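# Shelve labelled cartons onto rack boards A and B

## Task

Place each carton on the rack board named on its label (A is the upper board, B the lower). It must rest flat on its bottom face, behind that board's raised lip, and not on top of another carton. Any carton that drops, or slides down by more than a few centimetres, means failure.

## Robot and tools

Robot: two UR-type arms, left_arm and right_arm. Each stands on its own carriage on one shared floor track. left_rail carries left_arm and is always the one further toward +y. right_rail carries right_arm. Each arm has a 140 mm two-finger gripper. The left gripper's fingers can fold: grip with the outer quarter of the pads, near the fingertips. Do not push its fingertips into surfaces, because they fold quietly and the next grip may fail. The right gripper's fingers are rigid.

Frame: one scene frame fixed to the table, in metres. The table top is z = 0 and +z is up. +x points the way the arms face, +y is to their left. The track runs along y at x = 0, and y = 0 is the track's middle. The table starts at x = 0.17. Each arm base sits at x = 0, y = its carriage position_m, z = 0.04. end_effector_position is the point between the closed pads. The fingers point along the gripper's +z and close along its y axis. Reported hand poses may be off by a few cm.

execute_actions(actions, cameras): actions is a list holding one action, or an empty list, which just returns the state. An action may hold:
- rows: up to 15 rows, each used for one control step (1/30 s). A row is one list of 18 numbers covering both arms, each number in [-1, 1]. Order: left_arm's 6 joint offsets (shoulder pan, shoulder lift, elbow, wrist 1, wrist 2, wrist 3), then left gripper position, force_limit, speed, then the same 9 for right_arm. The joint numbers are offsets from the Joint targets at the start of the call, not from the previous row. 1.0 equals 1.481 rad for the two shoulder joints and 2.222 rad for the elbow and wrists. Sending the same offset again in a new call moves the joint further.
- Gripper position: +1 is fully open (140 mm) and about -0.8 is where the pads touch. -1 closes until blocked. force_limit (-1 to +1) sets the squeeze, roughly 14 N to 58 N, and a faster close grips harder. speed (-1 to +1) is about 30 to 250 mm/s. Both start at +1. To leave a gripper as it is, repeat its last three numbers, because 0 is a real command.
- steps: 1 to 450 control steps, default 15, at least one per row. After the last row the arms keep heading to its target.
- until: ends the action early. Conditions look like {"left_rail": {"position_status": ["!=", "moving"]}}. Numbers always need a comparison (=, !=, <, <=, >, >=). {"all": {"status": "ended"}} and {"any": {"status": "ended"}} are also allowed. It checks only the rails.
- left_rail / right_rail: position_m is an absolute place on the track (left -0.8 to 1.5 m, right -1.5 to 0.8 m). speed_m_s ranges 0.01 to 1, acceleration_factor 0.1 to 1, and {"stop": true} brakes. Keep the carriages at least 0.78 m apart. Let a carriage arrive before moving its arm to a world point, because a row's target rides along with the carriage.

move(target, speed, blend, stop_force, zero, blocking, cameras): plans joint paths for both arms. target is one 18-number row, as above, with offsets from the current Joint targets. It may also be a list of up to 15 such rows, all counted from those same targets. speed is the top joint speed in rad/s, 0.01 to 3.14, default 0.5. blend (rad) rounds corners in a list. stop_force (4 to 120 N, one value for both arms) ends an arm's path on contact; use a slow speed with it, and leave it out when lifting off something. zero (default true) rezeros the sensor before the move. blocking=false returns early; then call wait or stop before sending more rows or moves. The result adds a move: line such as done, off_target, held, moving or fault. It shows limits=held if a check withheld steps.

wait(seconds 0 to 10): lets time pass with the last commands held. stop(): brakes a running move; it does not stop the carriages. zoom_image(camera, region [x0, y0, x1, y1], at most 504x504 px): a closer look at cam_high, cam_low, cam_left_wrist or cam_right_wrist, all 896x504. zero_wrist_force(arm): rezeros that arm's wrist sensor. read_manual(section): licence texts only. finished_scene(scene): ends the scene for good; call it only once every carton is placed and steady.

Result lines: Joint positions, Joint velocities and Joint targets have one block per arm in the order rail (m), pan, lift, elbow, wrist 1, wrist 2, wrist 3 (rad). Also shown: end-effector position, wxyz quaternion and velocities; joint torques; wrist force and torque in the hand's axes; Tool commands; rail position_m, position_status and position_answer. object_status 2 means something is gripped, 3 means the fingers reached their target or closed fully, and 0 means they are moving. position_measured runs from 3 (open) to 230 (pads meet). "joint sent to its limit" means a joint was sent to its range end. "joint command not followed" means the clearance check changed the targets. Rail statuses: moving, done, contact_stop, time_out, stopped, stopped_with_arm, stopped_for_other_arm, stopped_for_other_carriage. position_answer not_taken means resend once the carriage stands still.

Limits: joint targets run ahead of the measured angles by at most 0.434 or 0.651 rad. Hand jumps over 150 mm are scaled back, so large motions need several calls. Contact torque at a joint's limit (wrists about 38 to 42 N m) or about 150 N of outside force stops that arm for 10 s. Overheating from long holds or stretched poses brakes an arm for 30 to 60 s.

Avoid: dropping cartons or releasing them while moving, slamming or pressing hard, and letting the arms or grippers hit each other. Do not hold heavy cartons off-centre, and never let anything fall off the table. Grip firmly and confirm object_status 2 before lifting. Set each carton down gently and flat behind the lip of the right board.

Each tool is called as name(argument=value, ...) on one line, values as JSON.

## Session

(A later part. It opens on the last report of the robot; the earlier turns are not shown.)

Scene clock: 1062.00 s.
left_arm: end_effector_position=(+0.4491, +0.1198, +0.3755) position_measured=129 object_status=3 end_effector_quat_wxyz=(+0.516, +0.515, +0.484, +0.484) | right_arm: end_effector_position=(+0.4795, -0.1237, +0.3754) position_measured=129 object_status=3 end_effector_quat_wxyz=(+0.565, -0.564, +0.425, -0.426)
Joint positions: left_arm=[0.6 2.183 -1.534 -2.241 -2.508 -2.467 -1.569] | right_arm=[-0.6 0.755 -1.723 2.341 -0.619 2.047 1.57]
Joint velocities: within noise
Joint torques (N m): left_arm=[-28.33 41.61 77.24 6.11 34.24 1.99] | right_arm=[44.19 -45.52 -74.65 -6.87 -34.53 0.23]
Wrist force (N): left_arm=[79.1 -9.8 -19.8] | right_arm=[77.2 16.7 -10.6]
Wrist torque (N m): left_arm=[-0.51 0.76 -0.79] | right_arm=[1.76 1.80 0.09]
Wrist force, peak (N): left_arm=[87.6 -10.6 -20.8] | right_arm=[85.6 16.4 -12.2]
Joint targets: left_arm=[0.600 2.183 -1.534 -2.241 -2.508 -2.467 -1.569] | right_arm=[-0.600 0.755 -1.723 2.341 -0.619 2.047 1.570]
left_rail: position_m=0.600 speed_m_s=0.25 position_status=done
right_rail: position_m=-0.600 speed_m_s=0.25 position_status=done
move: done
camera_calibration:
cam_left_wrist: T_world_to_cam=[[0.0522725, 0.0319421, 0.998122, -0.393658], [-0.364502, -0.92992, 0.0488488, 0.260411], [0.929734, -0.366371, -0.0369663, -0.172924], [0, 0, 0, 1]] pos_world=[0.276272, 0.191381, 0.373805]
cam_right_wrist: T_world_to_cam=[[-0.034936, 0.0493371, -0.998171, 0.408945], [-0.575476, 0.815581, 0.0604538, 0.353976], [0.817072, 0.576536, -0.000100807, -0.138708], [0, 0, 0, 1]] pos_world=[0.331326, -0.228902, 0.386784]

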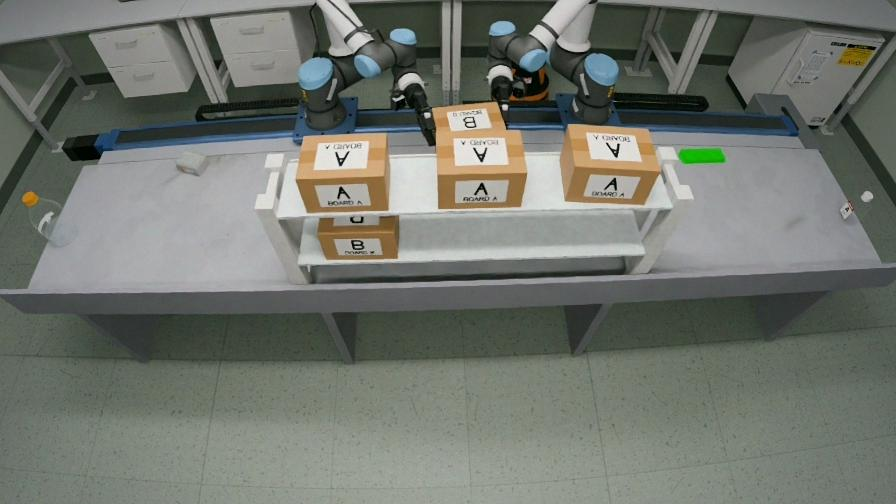

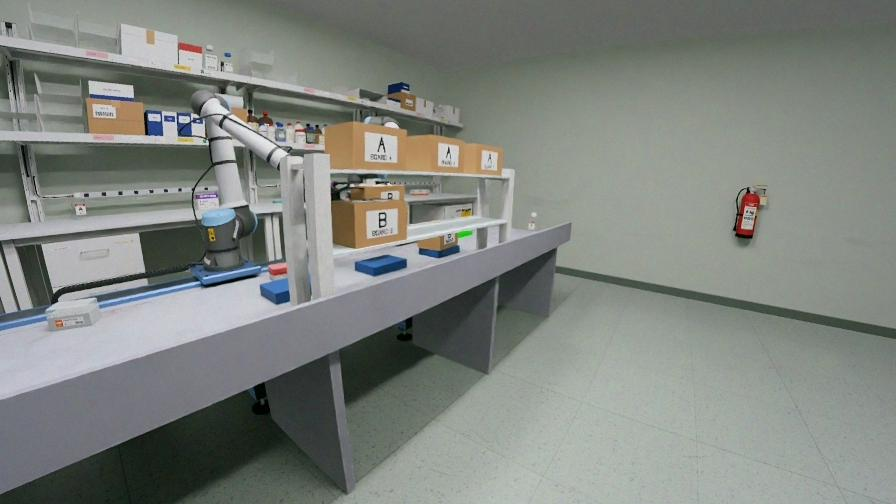

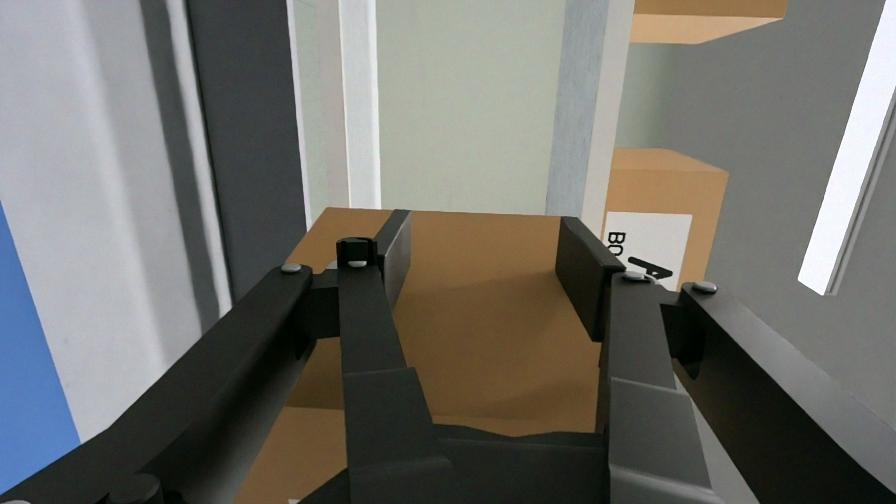

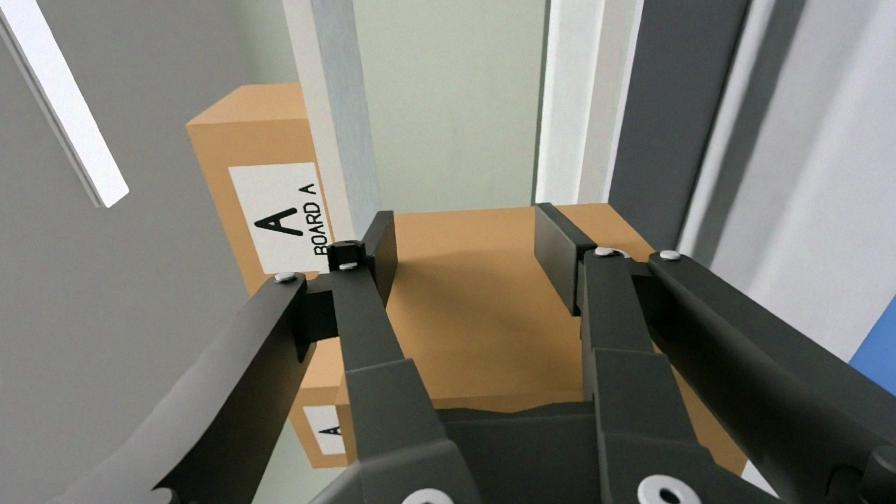

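move(target=[[0.0922,-0.0166,0.0108,0.0002,0.0721,0,0,1,-1,-0.0606,0.0448,-0.0248,-0.0046,-0.0298,0,0,1,-1],[0.1718,-0.0455,0.0302,0,0.1358,0,0,1,-1,-0.1109,0.0933,-0.0549,-0.0068,-0.0527,0,0,1,-1],[0.2399,-0.0824,0.0567,-0.0018,0.1918,0,0,1,-1,-0.1499,0.1447,-0.0903,-0.0057,-0.0680,0,0,1,-1],[0.2968,-0.1255,0.0899,-0.0063,0.2403,0,0,1,-1,-0.1812,0.1976,-0.1303,-0.0010,-0.0783,0,0,1,-1],[0.3442,-0.1733,0.1293,-0.0139,0.2825,0,0,1,-1,-0.2067,0.2512,-0.1743,0.0073,-0.0847,0,0,1,-1]], speed=0.1, blend=0.03, cameras=["cam_high","cam_low","cam_left_wrist"])

zoom_image(camera="cam_low", region=[310, 140, 510, 280])

Scene clock: 1104.93 s.
left_arm: end_effector_position=(+0.4935, +0.1184, +0.3757) position_measured=129 object_status=3 end_effector_quat_wxyz=(+0.519, +0.519, +0.480, +0.481) | right_arm: end_effector_position=(+0.5133, -0.1278, +0.3743) position_measured=129 object_status=3 end_effector_quat_wxyz=(+0.559, -0.560, +0.433, -0.433)
Joint positions: left_arm=[0.6 2.268 -1.549 -2.226 -2.508 -2.367 -1.569] | right_arm=[-0.6 0.708 -1.689 2.314 -0.624 2.026 1.57]
Joint velocities: within noise
Joint torques (N m): left_arm=[-35.72 26.44 68.54 10.06 14.08 1.84] | right_arm=[45.15 -33.51 -65.03 -6.8 -14.97 0.33]
Wrist force (N): left_arm=[60.2 -13.0 -14.7] | right_arm=[58.7 13.7 -9.3]
Wrist torque (N m): left_arm=[-0.46 0.48 -0.36] | right_arm=[1.82 1.27 0.57]
Wrist force, peak (N): left_arm=[107.4 -9.8 -24.5] | right_arm=[104.4 17.4 -14.7]
Joint targets: left_arm=[0.600 2.268 -1.549 -2.226 -2.508 -2.367 -1.569] | right_arm=[-0.600 0.708 -1.689 2.314 -0.624 2.026 1.570]
Tool commands: left_gripper/position=+0.0 left_gripper/force_limit=+1.0 left_gripper/speed=-1.0 right_gripper/position=+0.003922 right_gripper/force_limit=+1.0 right_gripper/speed=-1.0
TORQUE FAULT: the external load on joint 6 (wrist 2) of the right arm reached its load limit, and that arm stopped for 10 seconds. A torque fault puts only its own arm into a fault stop. That arm's remaining commands of this call were not run. Before the stop ended, the hold on joint 6 (wrist 2) of that arm was turned back by 0.6 degrees, the way its load pushed it. That arm's target is now where it stood when the stop ended, not its last command. That arm keeps its grip as last carried out and accepts commands again: back off and push less far. That arm stops again whenever a joint's load reaches its limit.
left_rail: position_m=0.600 speed_m_s=0.25 position_status=done
right_rail: position_m=-0.600 speed_m_s=0.25 position_status=done
move: fault (right_arm), off_target (left_arm; braked at the fault stop of right_arm); path passed 0 of 5 targets; left_arm: the wrist 2 is farthest, 0.527 rad from its target; right_arm: the elbow is farthest, 0.361 rad from its target
camera_calibration:
cam_left_wrist: T_world_to_cam=[[0.0526988, 0.0310737, 0.998127, -0.396139], [-0.378203, -0.924438, 0.0487479, 0.281411], [0.924222, -0.380063, -0.0369647, -0.210307], [0, 0, 0, 1]] pos_world=[0.321677, 0.192527, 0.373905]
Images, in order (width x height): cam_high 896x504, cam_low 896x504, cam_left_wrist 896x504.

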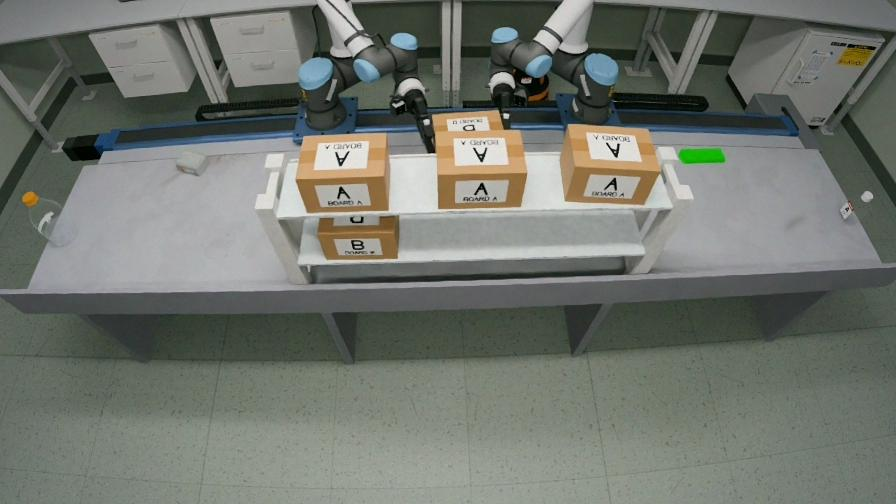

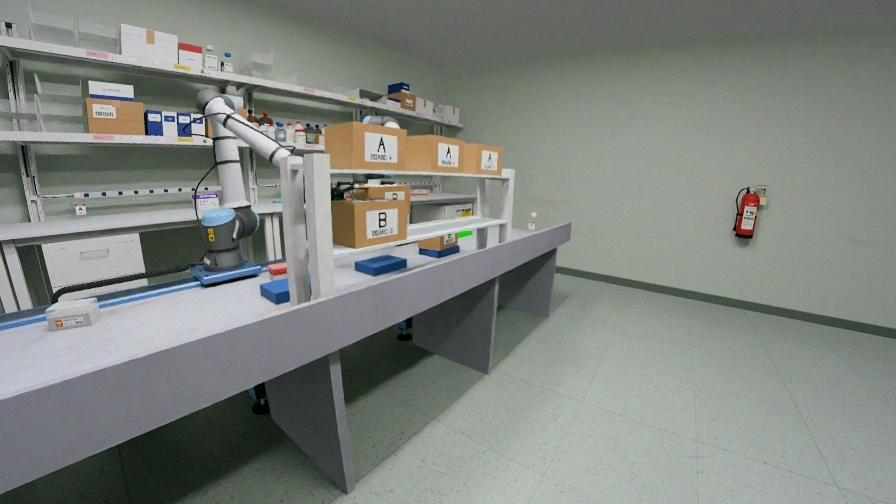

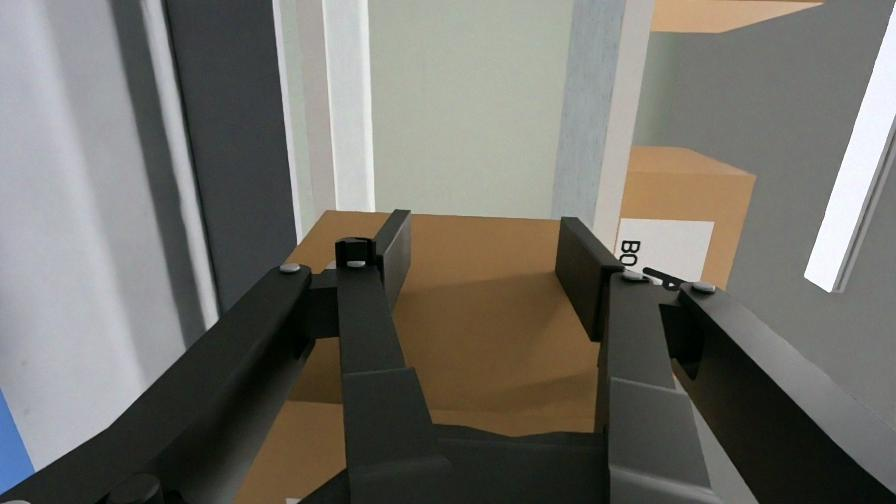

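Scaled by 2.520.

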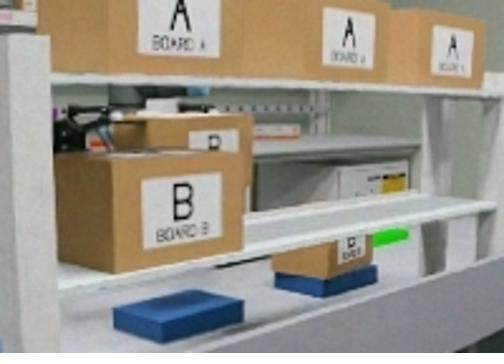

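move(target=[[0.0635,-0.0167,0.0107,0.0004,0.0487,0,0,1,-1,-0.0419,0.0357,-0.0208,-0.0034,-0.0216,0,0,1,-1],[0.1201,-0.0387,0.0258,-0.0001,0.0928,0,0,1,-1,-0.0777,0.0724,-0.0441,-0.0045,-0.0390,0,0,1,-1],[0.1700,-0.0652,0.0448,-0.0014,0.1324,0,0,1,-1,-0.1079,0.1107,-0.0702,-0.0041,-0.0528,0,0,1,-1],[0.2140,-0.0955,0.0675,-0.0040,0.1681,0,0,1,-1,-0.1332,0.1498,-0.0988,-0.0015,-0.0633,0,0,1,-1],[0.2523,-0.1286,0.0937,-0.0081,0.2000,0,0,1,-1,-0.1554,0.1891,-0.1296,0.0031,-0.0716,0,0,1,-1],[0.2859,-0.1638,0.1232,-0.0141,0.2288,0,0,1,-1,-0.1741,0.2289,-0.1628,0.0098,-0.0777,0,0,1,-1]], speed=0.08, blend=0.02, cameras=["cam_high","cam_low","cam_left_wrist"])

zoom_image(camera="cam_low", region=[310, 140, 510, 280])

Scene clock: 1153.43 s.
left_arm: end_effector_position=(+0.8054, +0.1247, +0.3755) position_measured=129 object_status=3 end_effector_quat_wxyz=(+0.539, +0.539, +0.457, +0.458) | right_arm: end_effector_position=(+0.8045, -0.1227, +0.3746) position_measured=129 object_status=3 end_effector_quat_wxyz=(+0.540, -0.541, +0.456, -0.456)
Joint positions: left_arm=[0.6 2.692 -1.791 -1.952 -2.539 -1.858 -1.569] | right_arm=[-0.6 0.451 -1.35 1.953 -0.602 1.853 1.57]
Joint velocities: within noise
Joint torques (N m): left_arm=[-43.61 45.05 62.38 4.19 28.99 1.83] | right_arm=[43.89 -53.37 -66.66 -5.16 -29.32 0.67]
Wrist force (N): left_arm=[65.4 -10.3 -15.6] | right_arm=[63.6 15.7 -9.9]
Wrist torque (N m): left_arm=[-0.48 0.59 -0.47] | right_arm=[1.64 1.38 0.05]
Wrist force, peak (N): left_arm=[75.0 -10.7 -16.8] | right_arm=[72.9 16.1 -11.4]
Joint targets: left_arm=[0.600 2.692 -1.792 -1.952 -2.539 -1.858 -1.569] | right_arm=[-0.600 0.451 -1.350 1.952 -0.602 1.853 1.570]
left_rail: position_m=0.600 speed_m_s=0.25 position_status=done
right_rail: position_m=-0.600 speed_m_s=0.25 position_status=done
move: done
camera_calibration:
cam_left_wrist: T_world_to_cam=[[0.0549584, 0.0259194, 0.998152, -0.413842], [-0.455215, -0.889079, 0.0481512, 0.463115], [0.888684, -0.45702, -0.0370634, -0.457938], [0, 0, 0, 1]] pos_world=[0.640523, 0.213186, 0.373805]
Images, in order (width x height): cam_high 896x504, cam_low 896x504, cam_left_wrist 896x504.

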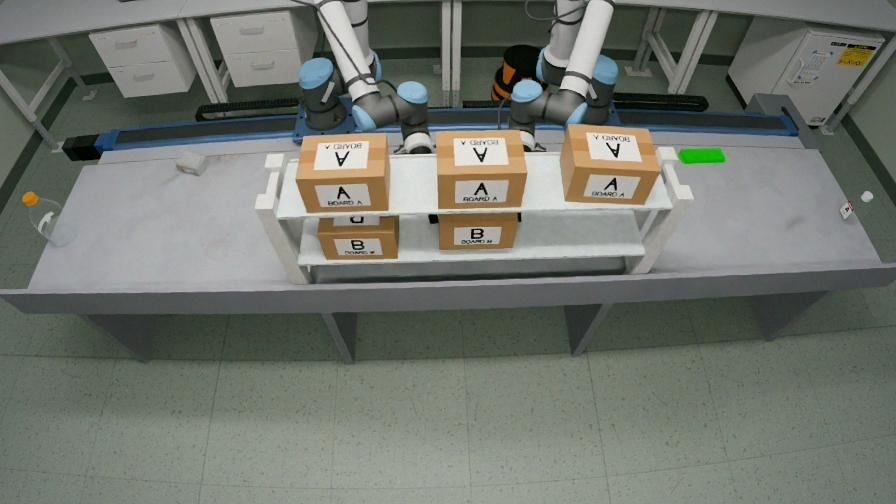

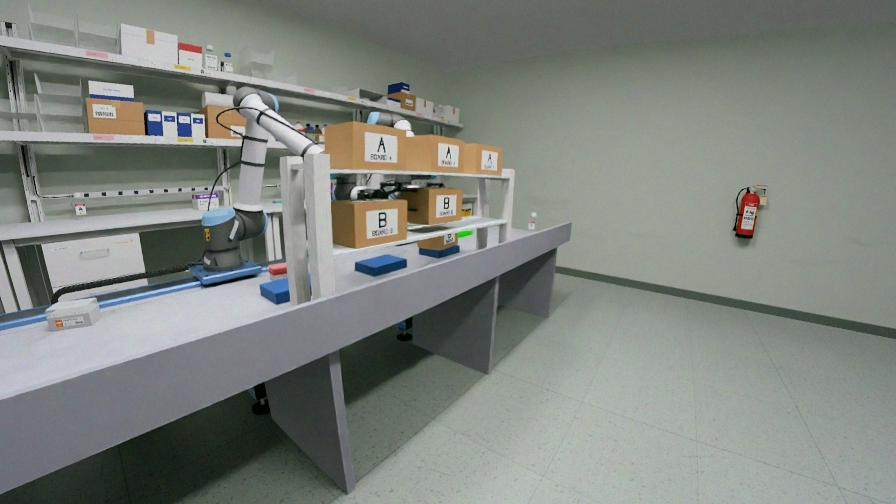

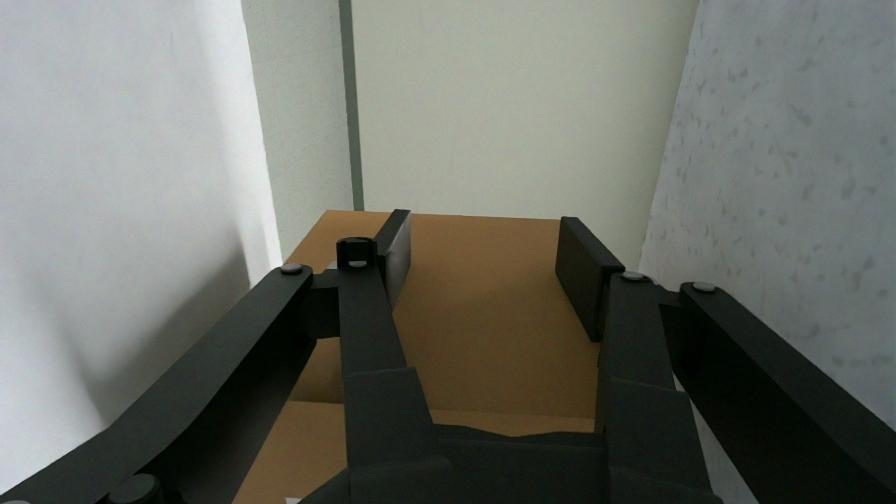

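Scaled by 2.520.

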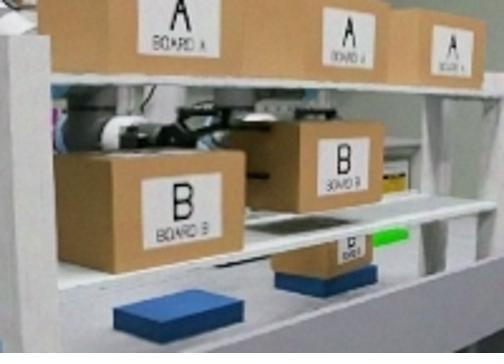

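move(target=[0,-0.0373,-0.0182,0.0429,0,0,0,1,-1,0,0.0375,0.0182,-0.0432,0,0,0,1,-1], speed=0.04, stop_force=8, cameras=["cam_high","cam_low"])

zoom_image(camera="cam_low", region=[310, 140, 510, 280])

Scene clock: 1161.83 s.
left_arm: end_effector_position=(+0.8058, +0.1247, +0.3372) position_measured=129 object_status=3 end_effector_quat_wxyz=(+0.539, +0.539, +0.457, +0.458) | right_arm: end_effector_position=(+0.8049, -0.1226, +0.3367) position_measured=129 object_status=3 end_effector_quat_wxyz=(+0.540, -0.540, +0.456, -0.456)
Joint positions: left_arm=[0.6 2.692 -1.832 -1.981 -2.469 -1.858 -1.569] | right_arm=[-0.6 0.451 -1.31 1.982 -0.672 1.853 1.57]
Joint velocities: within noise
Joint torques (N m): left_arm=[-49.33 68.4 54.06 3.08 26.43 1.87] | right_arm=[53.42 -80.93 -55.59 -3.4 -23.23 0.93]
Wrist force (N): left_arm=[67.5 -2.1 -16.3] | right_arm=[65.0 6.6 -8.4]
Wrist torque (N m): left_arm=[-0.84 0.63 -0.65] | right_arm=[1.97 1.49 0.05]
Wrist force, peak (N): left_arm=[69.9 5.9 -19.1] | right_arm=[67.4 15.6 -10.7]
Joint targets: left_arm=[0.600 2.692 -1.832 -1.981 -2.469 -1.858 -1.569] | right_arm=[-0.600 0.451 -1.310 1.982 -0.672 1.853 1.570]
left_rail: position_m=0.600 speed_m_s=0.25 position_status=done
right_rail: position_m=-0.600 speed_m_s=0.25 position_status=done
move: contact (left_arm, right_arm); left_arm: the wrist 1 is farthest, 0.025 rad from its target; right_arm: the wrist 1 is farthest, 0.026 rad from its target
Images, in order (width x height): cam_high 896x504, cam_low 896x504.

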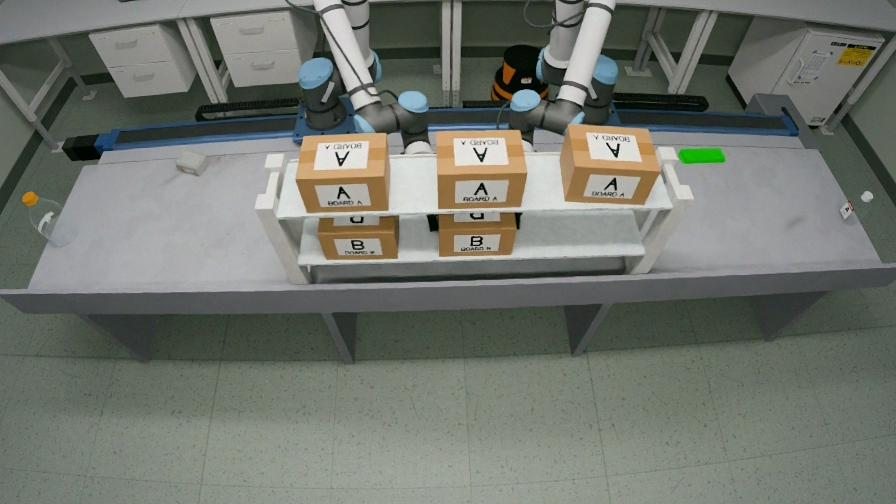

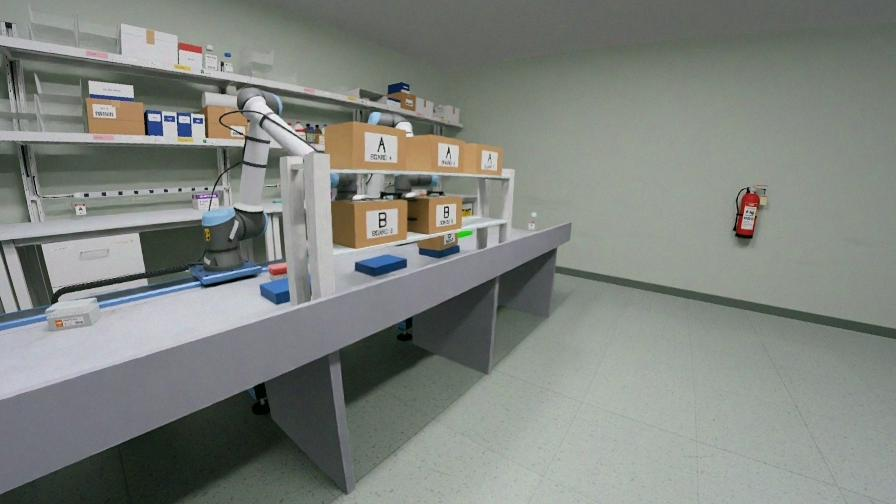

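Scaled by 2.520.

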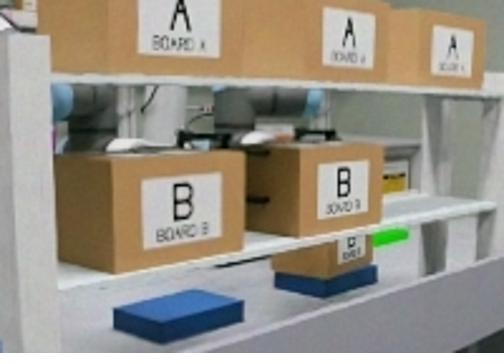

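move(target=[[0.0295,0.0180,-0.0162,0.0042,0.0197,0,0,1,-1,-0.0295,-0.0180,0.0162,-0.0042,-0.0197,0,0,1,-1],[0.0295,0.0367,-0.0075,-0.0170,0.0197,0,0,1,-1,-0.0295,-0.0367,0.0075,0.0170,-0.0197,0,0,1,-1],[-0.0088,0.0945,-0.0544,-0.0086,-0.0059,0,0,1,-1,0.0088,-0.0945,0.0544,0.0086,0.0059,0,0,1,-1],[-0.0575,0.1501,-0.0954,-0.0047,-0.0383,0,0,1,-1,0.0575,-0.1501,0.0954,0.0047,0.0383,0,0,1,-1],[-0.1629,0.2287,-0.1465,-0.0059,-0.1086,0,0,1,-1,0.1629,-0.2287,0.1465,0.0059,0.1086,0,0,1,-1],[-0.2205,0.3689,-0.0532,-0.1928,-0.1470,0,0,1,-1,0.2205,-0.3689,0.0532,0.1928,0.1470,0,0,1,-1]], speed=[0.07,0.1,0.15,0.2,0.3,0.4], cameras=[])

execute_actions(actions=[{"left_rail":{"position_m":1.0},"steps":150,"until":{"left_rail":{"position_status":["!=","moving"]}}}], cameras=[])

execute_actions(actions=[{"right_rail":{"position_m":-0.2},"steps":150,"until":{"right_rail":{"position_status":["!=","moving"]}}}])

zoom_image(camera="cam_low", region=[310, 120, 530, 280])

zoom_image(camera="cam_high", region=[420, 100, 700, 280])

Scene clock: 1186.10 s.
left_arm: end_effector_position=(+0.4868, +0.1527, +0.5510) position_measured=129 object_status=3 end_effector_quat_wxyz=(+0.539, +0.539, +0.457, +0.458) | right_arm: end_effector_position=(+0.4861, -0.1508, +0.5504) position_measured=129 object_status=3 end_effector_quat_wxyz=(+0.540, -0.541, +0.456, -0.456)
Joint positions: left_arm=[0.6 2.365 -1.286 -2.1 -2.897 -2.185 -1.569] | right_arm=[-0.6 0.777 -1.856 2.1 -0.244 2.18 1.57]
Joint velocities: within noise
Joint torques (N m): left_arm=[-8.05 37.33 53.4 0.34 -2.03 1.67] | right_arm=[17.39 -41.43 -53.63 0.09 1.2 0.81]
Wrist force (N): left_arm=[2.2 1.8 -6.2] | right_arm=[-3.0 8.4 -0.3]
Wrist torque (N m): left_arm=[1.06 -0.67 -0.12] | right_arm=[1.99 0.92 0.14]
Wrist force, peak (N): left_arm=[67.9 -1.7 -16.4] | right_arm=[65.7 6.6 -8.3]
Joint targets: left_arm=[0.600 2.365 -1.286 -2.100 -2.897 -2.185 -1.569] | right_arm=[-0.600 0.777 -1.856 2.100 -0.244 2.180 1.570]
left_rail: position_m=0.600 speed_m_s=0.25 position_status=done
right_rail: position_m=-0.600 speed_m_s=0.25 position_status=done
move: done
No camera images: "cameras" was empty.

Scene clock: 1188.90 s.
left_arm: end_effector_position=(+0.4868, +0.5526, +0.5511) position_measured=129 object_status=3 end_effector_quat_wxyz=(+0.539, +0.539, +0.457, +0.458) end_effector_velocity=(+0.000, +0.001, +0.001) end_effector_angular_velocity=(-0.001, -0.001, +0.000) | right_arm: end_effector_position=(+0.4861, -0.1508, +0.5505) position_measured=129 object_status=3 end_effector_quat_wxyz=(+0.540, -0.541, +0.456, -0.456)
Joint positions: left_arm=[1 2.365 -1.286 -2.1 -2.897 -2.185 -1.569] | right_arm=[-0.6 0.777 -1.856 2.1 -0.244 2.18 1.57]
Joint velocities: left_arm=[0.001 0 0.001 0.001 0 0 0] | right_arm=[within noise]
Joint torques (N m): left_arm=[-6.61 29.87 45.64 1.16 -1.25 1.93] | right_arm=[16.93 -39.7 -47.09 -0.92 0.88 0.87]
Wrist force (N): left_arm=[2.1 1.7 -6.1] | right_arm=[-3.0 8.1 -0.2]
Wrist torque (N m): left_arm=[1.03 -0.63 -0.12] | right_arm=[1.94 0.94 0.14]
Wrist force, peak (N): left_arm=[3.0 1.7 -6.6] | right_arm=[-3.3 8.4 -0.3]
Joint targets: left_arm=[1.000 2.365 -1.286 -2.100 -2.897 -2.185 -1.569] | right_arm=[-0.600 0.777 -1.856 2.100 -0.244 2.180 1.570]
Tool commands: left_gripper/position=+0.0 left_gripper/force_limit=+1.0 left_gripper/speed=-1.0 right_gripper/position=+0.0 right_gripper/force_limit=+1.0 right_gripper/speed=-1.0
left_rail: position_m=1.000 speed_m_s=0.25 position_status=done
right_rail: position_m=-0.600 speed_m_s=0.25 position_status=done
No camera images: "cameras" was empty.

Scene clock: 1191.70 s.
left_arm: end_effector_position=(+0.4868, +0.5527, +0.5511) position_measured=129 object_status=3 end_effector_quat_wxyz=(+0.539, +0.539, +0.457, +0.458) | right_arm: end_effector_position=(+0.4861, +0.2492, +0.5505) position_measured=129 object_status=3 end_effector_quat_wxyz=(+0.540, -0.541, +0.456, -0.456) end_effector_velocity=(+0.000, +0.001, +0.000) end_effector_angular_velocity=(+0.000, -0.001, +0.000)
Joint positions: left_arm=[1 2.365 -1.286 -2.1 -2.897 -2.185 -1.569] | right_arm=[-0.2 0.777 -1.856 2.1 -0.244 2.18 1.57]
Joint velocities: left_arm=[within noise] | right_arm=[0.001 0 0 0 0 0 -0.001]
Joint torques (N m): left_arm=[-3.97 17.85 40.75 2.09 -0.32 1.82] | right_arm=[14.99 -21.77 -41.55 -1.82 0.4 0.91]
Wrist force (N): left_arm=[2.2 1.9 -6.4] | right_arm=[-3.0 8.4 0.1]
Wrist torque (N m): left_arm=[1.09 -0.66 -0.12] | right_arm=[1.99 0.93 0.14]
Wrist force, peak (N): left_arm=[2.3 1.6 -6.5] | right_arm=[-3.6 8.4 0.0]
Joint targets: left_arm=[1.000 2.365 -1.286 -2.100 -2.897 -2.185 -1.569] | right_arm=[-0.200 0.777 -1.856 2.100 -0.244 2.180 1.570]
Tool commands: left_gripper/position=+0.0 left_gripper/force_limit=+1.0 left_gripper/speed=-1.0 right_gripper/position=+0.0 right_gripper/force_limit=+1.0 right_gripper/speed=-1.0
left_rail: position_m=1.000 speed_m_s=0.25 position_status=done
right_rail: position_m=-0.200 speed_m_s=0.25 position_status=done
camera_calibration:
cam_left_wrist: T_world_to_cam=[[0.0553155, 0.0259593, 0.998131, -0.582929], [-0.455192, -0.88908, 0.0483494, 0.689946], [0.888674, -0.457015, -0.0373635, 0.0274305], [0, 0, 0, 1]] pos_world=[0.321926, 0.641086, 0.549506]
cam_right_wrist: T_world_to_cam=[[-0.030407, 0.0520581, -0.998181, 0.562721], [-0.48177, 0.874223, 0.0602692, -0.0171018], [0.87577, 0.482726, -0.00150245, -0.363414], [0, 0, 0, 1]] pos_world=[0.327138, 0.161086, 0.562182]

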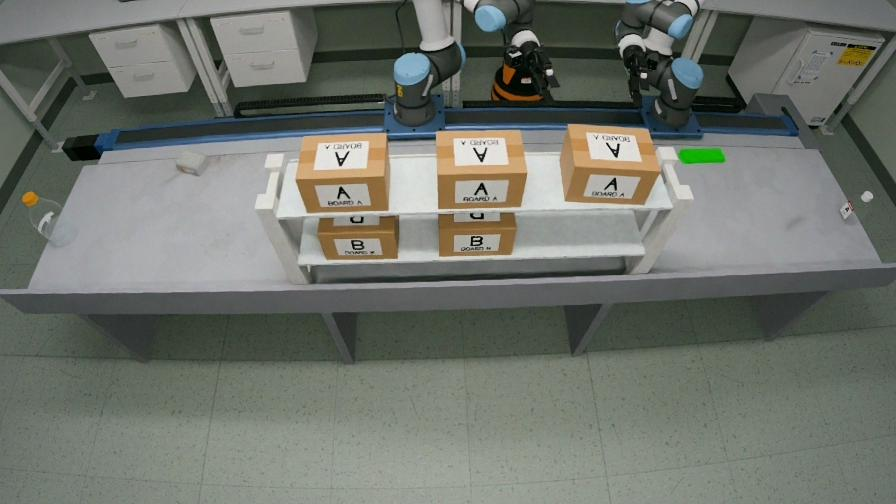

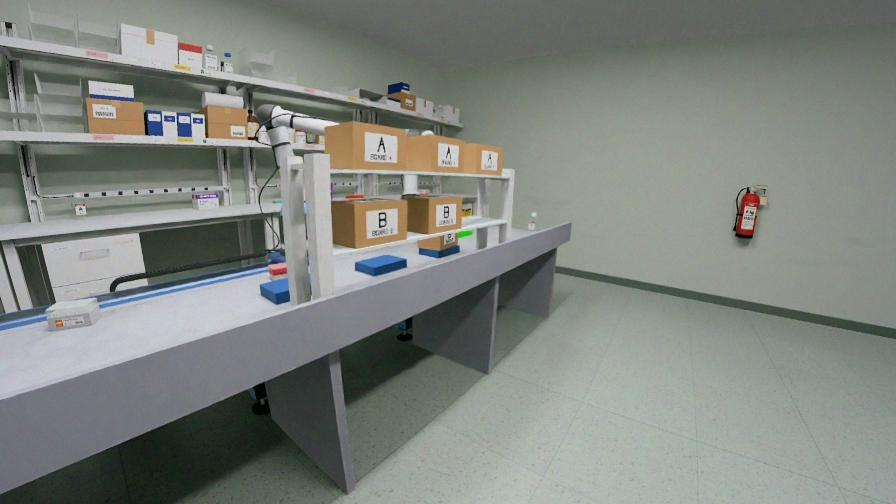

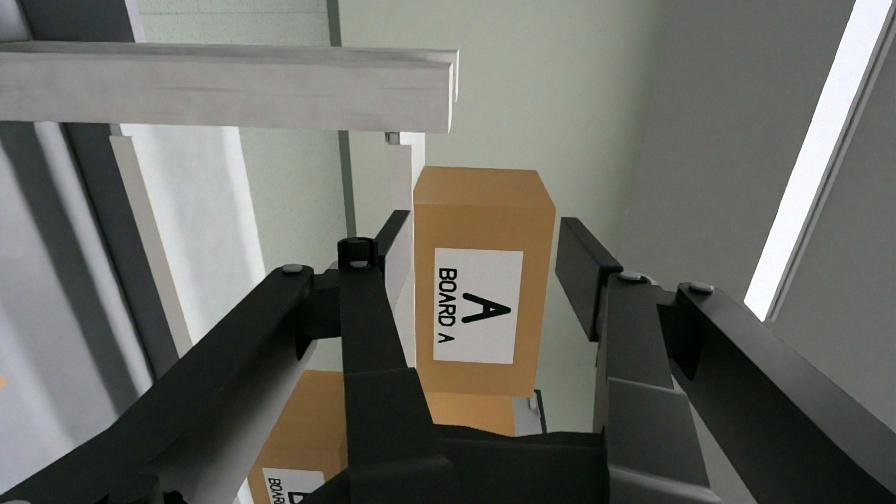

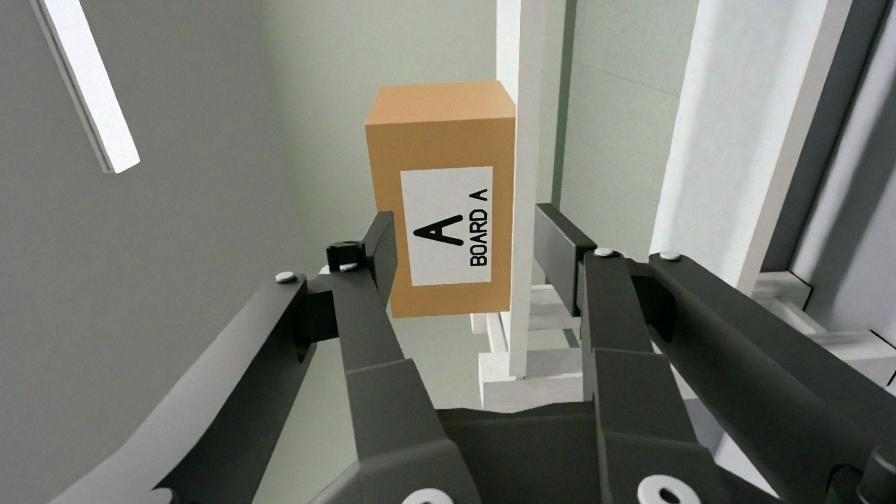

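Scaled by 2.291.

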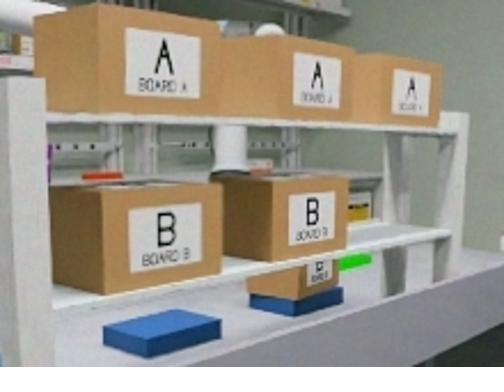

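Scaled by 1.800.

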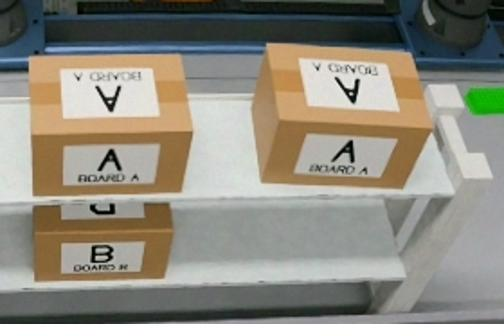

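execute_actions(actions=[{"left_rail":{"position_m":1.08},"steps":90,"until":{"left_rail":{"position_status":["!=","moving"]}}}], cameras=[])

execute_actions(actions=[{"right_rail":{"position_m":-0.12},"steps":90,"until":{"right_rail":{"position_status":["!=","moving"]}}}], cameras=[])

move(target=[0.0743,-0.0257,-0.0945,0.0779,0.0526,0,0,1,-1,-0.0743,-0.0257,0.0945,-0.0779,-0.0504,0,0,1,-1], speed=0.4, cameras=["cam_left_wrist","cam_right_wrist","cam_low"])

Scene clock: 1200.23 s.
left_arm: end_effector_position=(+0.4868, +0.6326, +0.5511) position_measured=129 object_status=3 end_effector_quat_wxyz=(+0.539, +0.539, +0.457, +0.458) end_effector_velocity=(+0.000, +0.001, +0.000) end_effector_angular_velocity=(+0.000, +0.000, +0.001) | right_arm: end_effector_position=(+0.4861, +0.2492, +0.5505) position_measured=129 object_status=3 end_effector_quat_wxyz=(+0.540, -0.541, +0.456, -0.456)
Joint positions: left_arm=[1.08 2.365 -1.286 -2.1 -2.897 -2.185 -1.569] | right_arm=[-0.2 0.777 -1.856 2.1 -0.244 2.18 1.57]
Joint velocities: left_arm=[0.001 0 0.001 -0.001 0 -0.001 0] | right_arm=[within noise]
Joint torques (N m): left_arm=[-0.61 14.43 41.65 3.4 0.76 1.68] | right_arm=[12.14 -16.99 -45.33 -3.42 -0.32 0.85]
Wrist force (N): left_arm=[2.0 2.0 -6.3] | right_arm=[-3.0 8.1 -0.1]
Wrist torque (N m): left_arm=[1.10 -0.62 -0.12] | right_arm=[1.92 0.94 0.14]
Wrist force, peak (N): left_arm=[3.0 1.3 -6.6] | right_arm=[-3.1 8.7 -0.3]
Joint targets: left_arm=[1.080 2.365 -1.286 -2.100 -2.897 -2.185 -1.569] | right_arm=[-0.200 0.777 -1.856 2.100 -0.244 2.180 1.570]
Tool commands: left_gripper/position=+0.0 left_gripper/force_limit=+1.0 left_gripper/speed=-1.0 right_gripper/position=+0.0 right_gripper/force_limit=+1.0 right_gripper/speed=-1.0
left_rail: position_m=1.080 speed_m_s=0.25 position_status=done
right_rail: position_m=-0.200 speed_m_s=0.25 position_status=done
No camera images: "cameras" was empty.

Scene clock: 1201.57 s.
left_arm: end_effector_position=(+0.4868, +0.6327, +0.5511) position_measured=129 object_status=3 end_effector_quat_wxyz=(+0.539, +0.539, +0.457, +0.458) | right_arm: end_effector_position=(+0.4861, +0.3291, +0.5505) position_measured=129 object_status=3 end_effector_quat_wxyz=(+0.540, -0.541, +0.456, -0.456) end_effector_velocity=(+0.000, +0.000, +0.000) end_effector_angular_velocity=(-0.001, +0.000, +0.000)
Joint positions: left_arm=[1.08 2.365 -1.286 -2.1 -2.897 -2.185 -1.569] | right_arm=[-0.12 0.777 -1.856 2.1 -0.244 2.18 1.57]
Joint velocities: left_arm=[within noise] | right_arm=[0.001 0.001 0 0 0.001 0.001 0]
Joint torques (N m): left_arm=[1.13 17.4 42.56 3.93 0.87 1.63] | right_arm=[12.78 -16.65 -45.72 -3.63 -0.68 0.91]
Wrist force (N): left_arm=[2.3 1.7 -6.0] | right_arm=[-3.1 8.2 -0.4]
Wrist torque (N m): left_arm=[1.05 -0.68 -0.12] | right_arm=[1.94 0.95 0.14]
Wrist force, peak (N): left_arm=[2.5 1.7 -6.4] | right_arm=[-2.5 8.7 -0.4]
Joint targets: left_arm=[1.080 2.365 -1.286 -2.100 -2.897 -2.185 -1.569] | right_arm=[-0.120 0.777 -1.856 2.100 -0.244 2.180 1.570]
Tool commands: left_gripper/position=+0.0 left_gripper/force_limit=+1.0 left_gripper/speed=-1.0 right_gripper/position=+0.0 right_gripper/force_limit=+1.0 right_gripper/speed=-1.0
left_rail: position_m=1.080 speed_m_s=0.25 position_status=done
right_rail: position_m=-0.120 speed_m_s=0.25 position_status=done
No camera images: "cameras" was empty.

Scene clock: 1202.67 s.
left_arm: end_effector_position=(+0.4986, +0.6729, +0.4033) position_measured=129 object_status=3 end_effector_quat_wxyz=(+0.514, +0.566, +0.460, +0.451) | right_arm: end_effector_position=(+0.4858, +0.2777, +0.4511) position_measured=129 object_status=3 end_effector_quat_wxyz=(+0.541, -0.541, +0.456, -0.456)
Joint positions: left_arm=[1.08 2.475 -1.324 -2.309 -2.724 -2.068 -1.569] | right_arm=[-0.12 0.667 -1.894 2.31 -0.417 2.068 1.57]
Joint velocities: within noise
Joint torques (N m): left_arm=[11.22 6.66 35.91 5.14 1.54 1.73] | right_arm=[-12.79 -33.18 -37.99 -4.2 -2.13 0.72]
Wrist force (N): left_arm=[2.6 1.6 -6.2] | right_arm=[-3.2 8.3 -0.4]
Wrist torque (N m): left_arm=[0.98 -0.76 -0.11] | right_arm=[1.97 0.98 0.16]
Wrist force, peak (N): left_arm=[1.0 4.6 -6.7] | right_arm=[-2.2 10.3 -0.5]
Joint targets: left_arm=[1.080 2.475 -1.324 -2.310 -2.724 -2.068 -1.569] | right_arm=[-0.120 0.667 -1.894 2.310 -0.417 2.068 1.570]
left_rail: position_m=1.080 speed_m_s=0.25 position_status=done
right_rail: position_m=-0.120 speed_m_s=0.25 position_status=done
move: done
camera_calibration:
cam_left_wrist: T_world_to_cam=[[0.114046, -0.0205961, 0.993262, -0.435159], [-0.458779, -0.887889, 0.0342656, 0.815967], [0.881201, -0.459596, -0.110709, 0.101445], [0, 0, 0, 1]] pos_world=[0.334584, 0.76215, 0.415498]
cam_right_wrist: T_world_to_cam=[[-0.0295474, 0.0527428, -0.998171, 0.461417], [-0.483508, 0.87325, 0.0604547, -0.0351364], [0.874841, 0.48441, -0.000300729, -0.377659], [0, 0, 0, 1]] pos_world=[0.327036, 0.189288, 0.462584]
Images, in order (width x height): cam_low 896x504, cam_left_wrist 896x504, cam_right_wrist 896x504.

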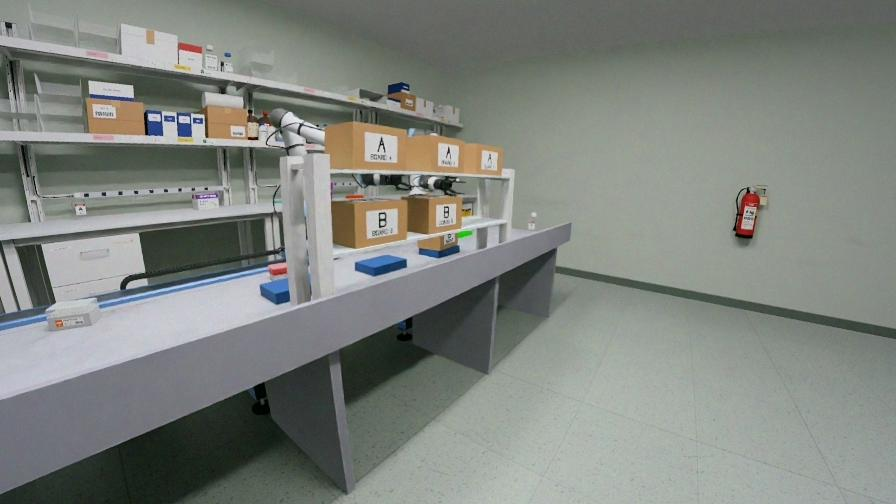

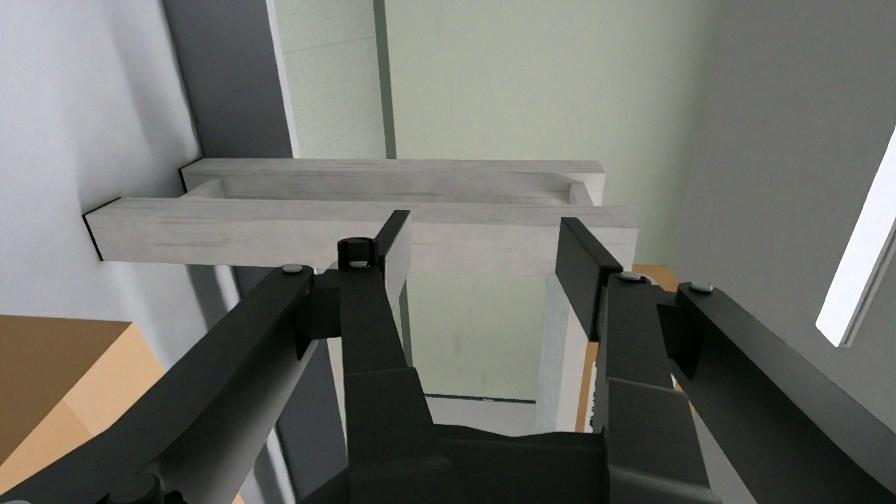

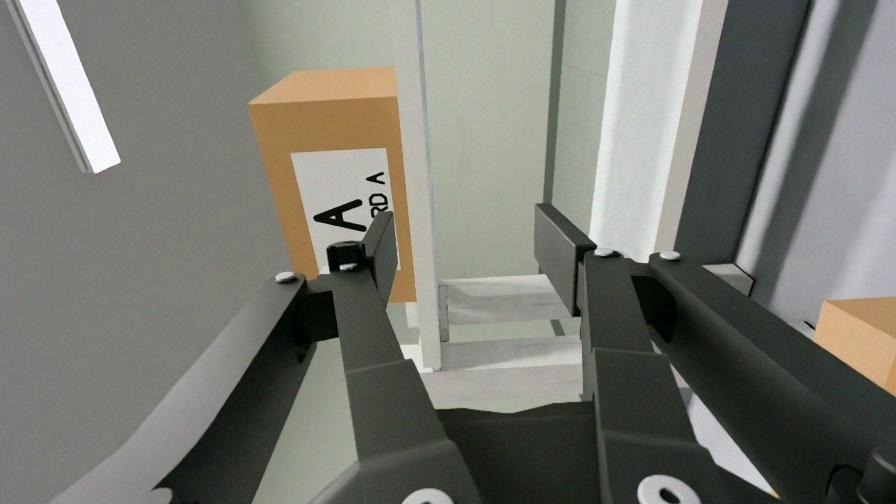

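move(target=[[-0.1843,-0.0484,0.0473,0.0187,-0.1955,0,0,1,-1,-0.0836,-0.0214,0.0088,0.0059,-0.1301,0,0,1,-1],[-0.1843,-0.4022,-0.0596,0.3613,-0.1955,0,0,1,-1,-0.0836,0.4000,0.1339,-0.4001,-0.1301,0,0,1,-1]], speed=[0.4,0.3], stop_force=12, cameras=["cam_left_wrist","cam_right_wrist"])

Scene clock: 1230.43 s.
left_arm: end_effector_position=(+0.4395, +0.6469, +0.1400) position_measured=129 object_status=3 end_effector_quat_wxyz=(+0.502, +0.502, +0.498, +0.498) | right_arm: end_effector_position=(+0.4991, +0.3027, +0.1397) position_measured=129 object_status=3 end_effector_quat_wxyz=(+0.576, -0.577, +0.409, -0.410)
Joint positions: left_arm=[1.08 2.202 -1.92 -2.442 -1.921 -2.502 -1.569] | right_arm=[-0.12 0.543 -1.302 2.608 -1.306 1.779 1.57]
Joint velocities: within noise
Joint torques (N m): left_arm=[-7.55 33.51 12.4 3.89 -1.36 1.62] | right_arm=[-9.72 -23.53 -8.51 -4.36 -1.8 1.11]
Wrist force (N): left_arm=[2.5 1.6 -6.2] | right_arm=[-3.2 8.0 -0.2]
Wrist torque (N m): left_arm=[0.99 -0.74 -0.08] | right_arm=[1.88 0.96 0.13]
Wrist force, peak (N): left_arm=[3.0 2.7 -6.6] | right_arm=[-3.0 9.1 -0.4]
Joint targets: left_arm=[1.080 2.202 -1.920 -2.442 -1.921 -2.502 -1.569] | right_arm=[-0.120 0.543 -1.302 2.608 -1.306 1.779 1.570]
left_rail: position_m=1.080 speed_m_s=0.25 position_status=done
right_rail: position_m=-0.120 speed_m_s=0.25 position_status=done
move: done
camera_calibration:
cam_left_wrist: T_world_to_cam=[[0.0510348, 0.0340388, 0.998117, -0.175697], [-0.312828, -0.948579, 0.0483447, 0.748021], [0.948438, -0.314707, -0.0377622, -0.0210779], [0, 0, 0, 1]] pos_world=[0.26296, 0.708903, 0.138407]
cam_right_wrist: T_world_to_cam=[[-0.0385476, 0.0464726, -0.998176, 0.156066], [-0.620523, 0.781861, 0.0603649, 0.064306], [0.78324, 0.621718, -0.00130153, -0.397189], [0, 0, 0, 1]] pos_world=[0.357014, 0.189408, 0.151382]
Images, in order (width x height): cam_left_wrist 896x504, cam_right_wrist 896x504.

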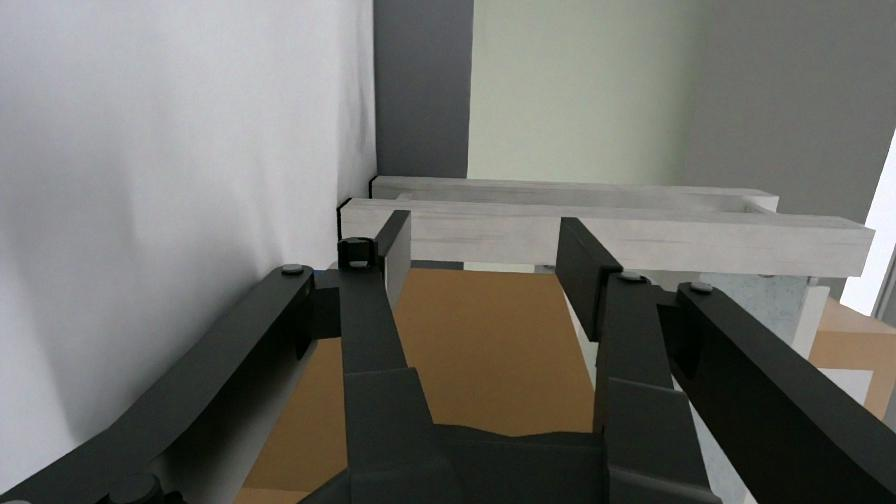

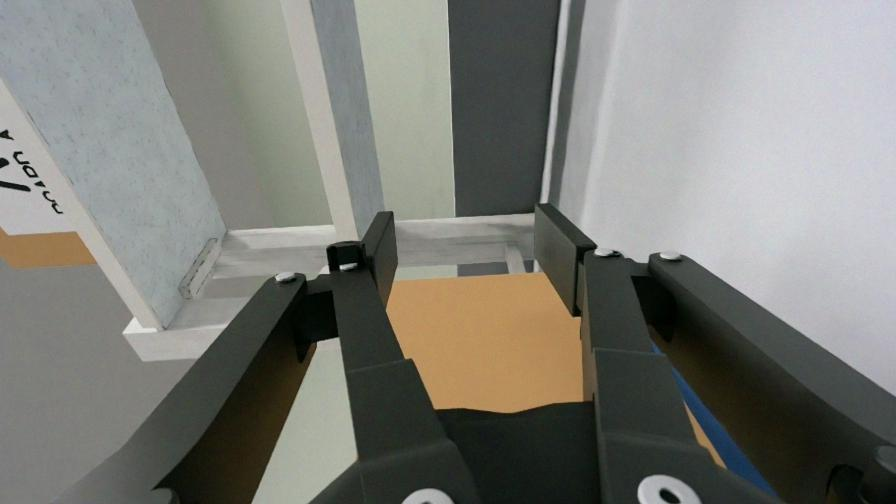

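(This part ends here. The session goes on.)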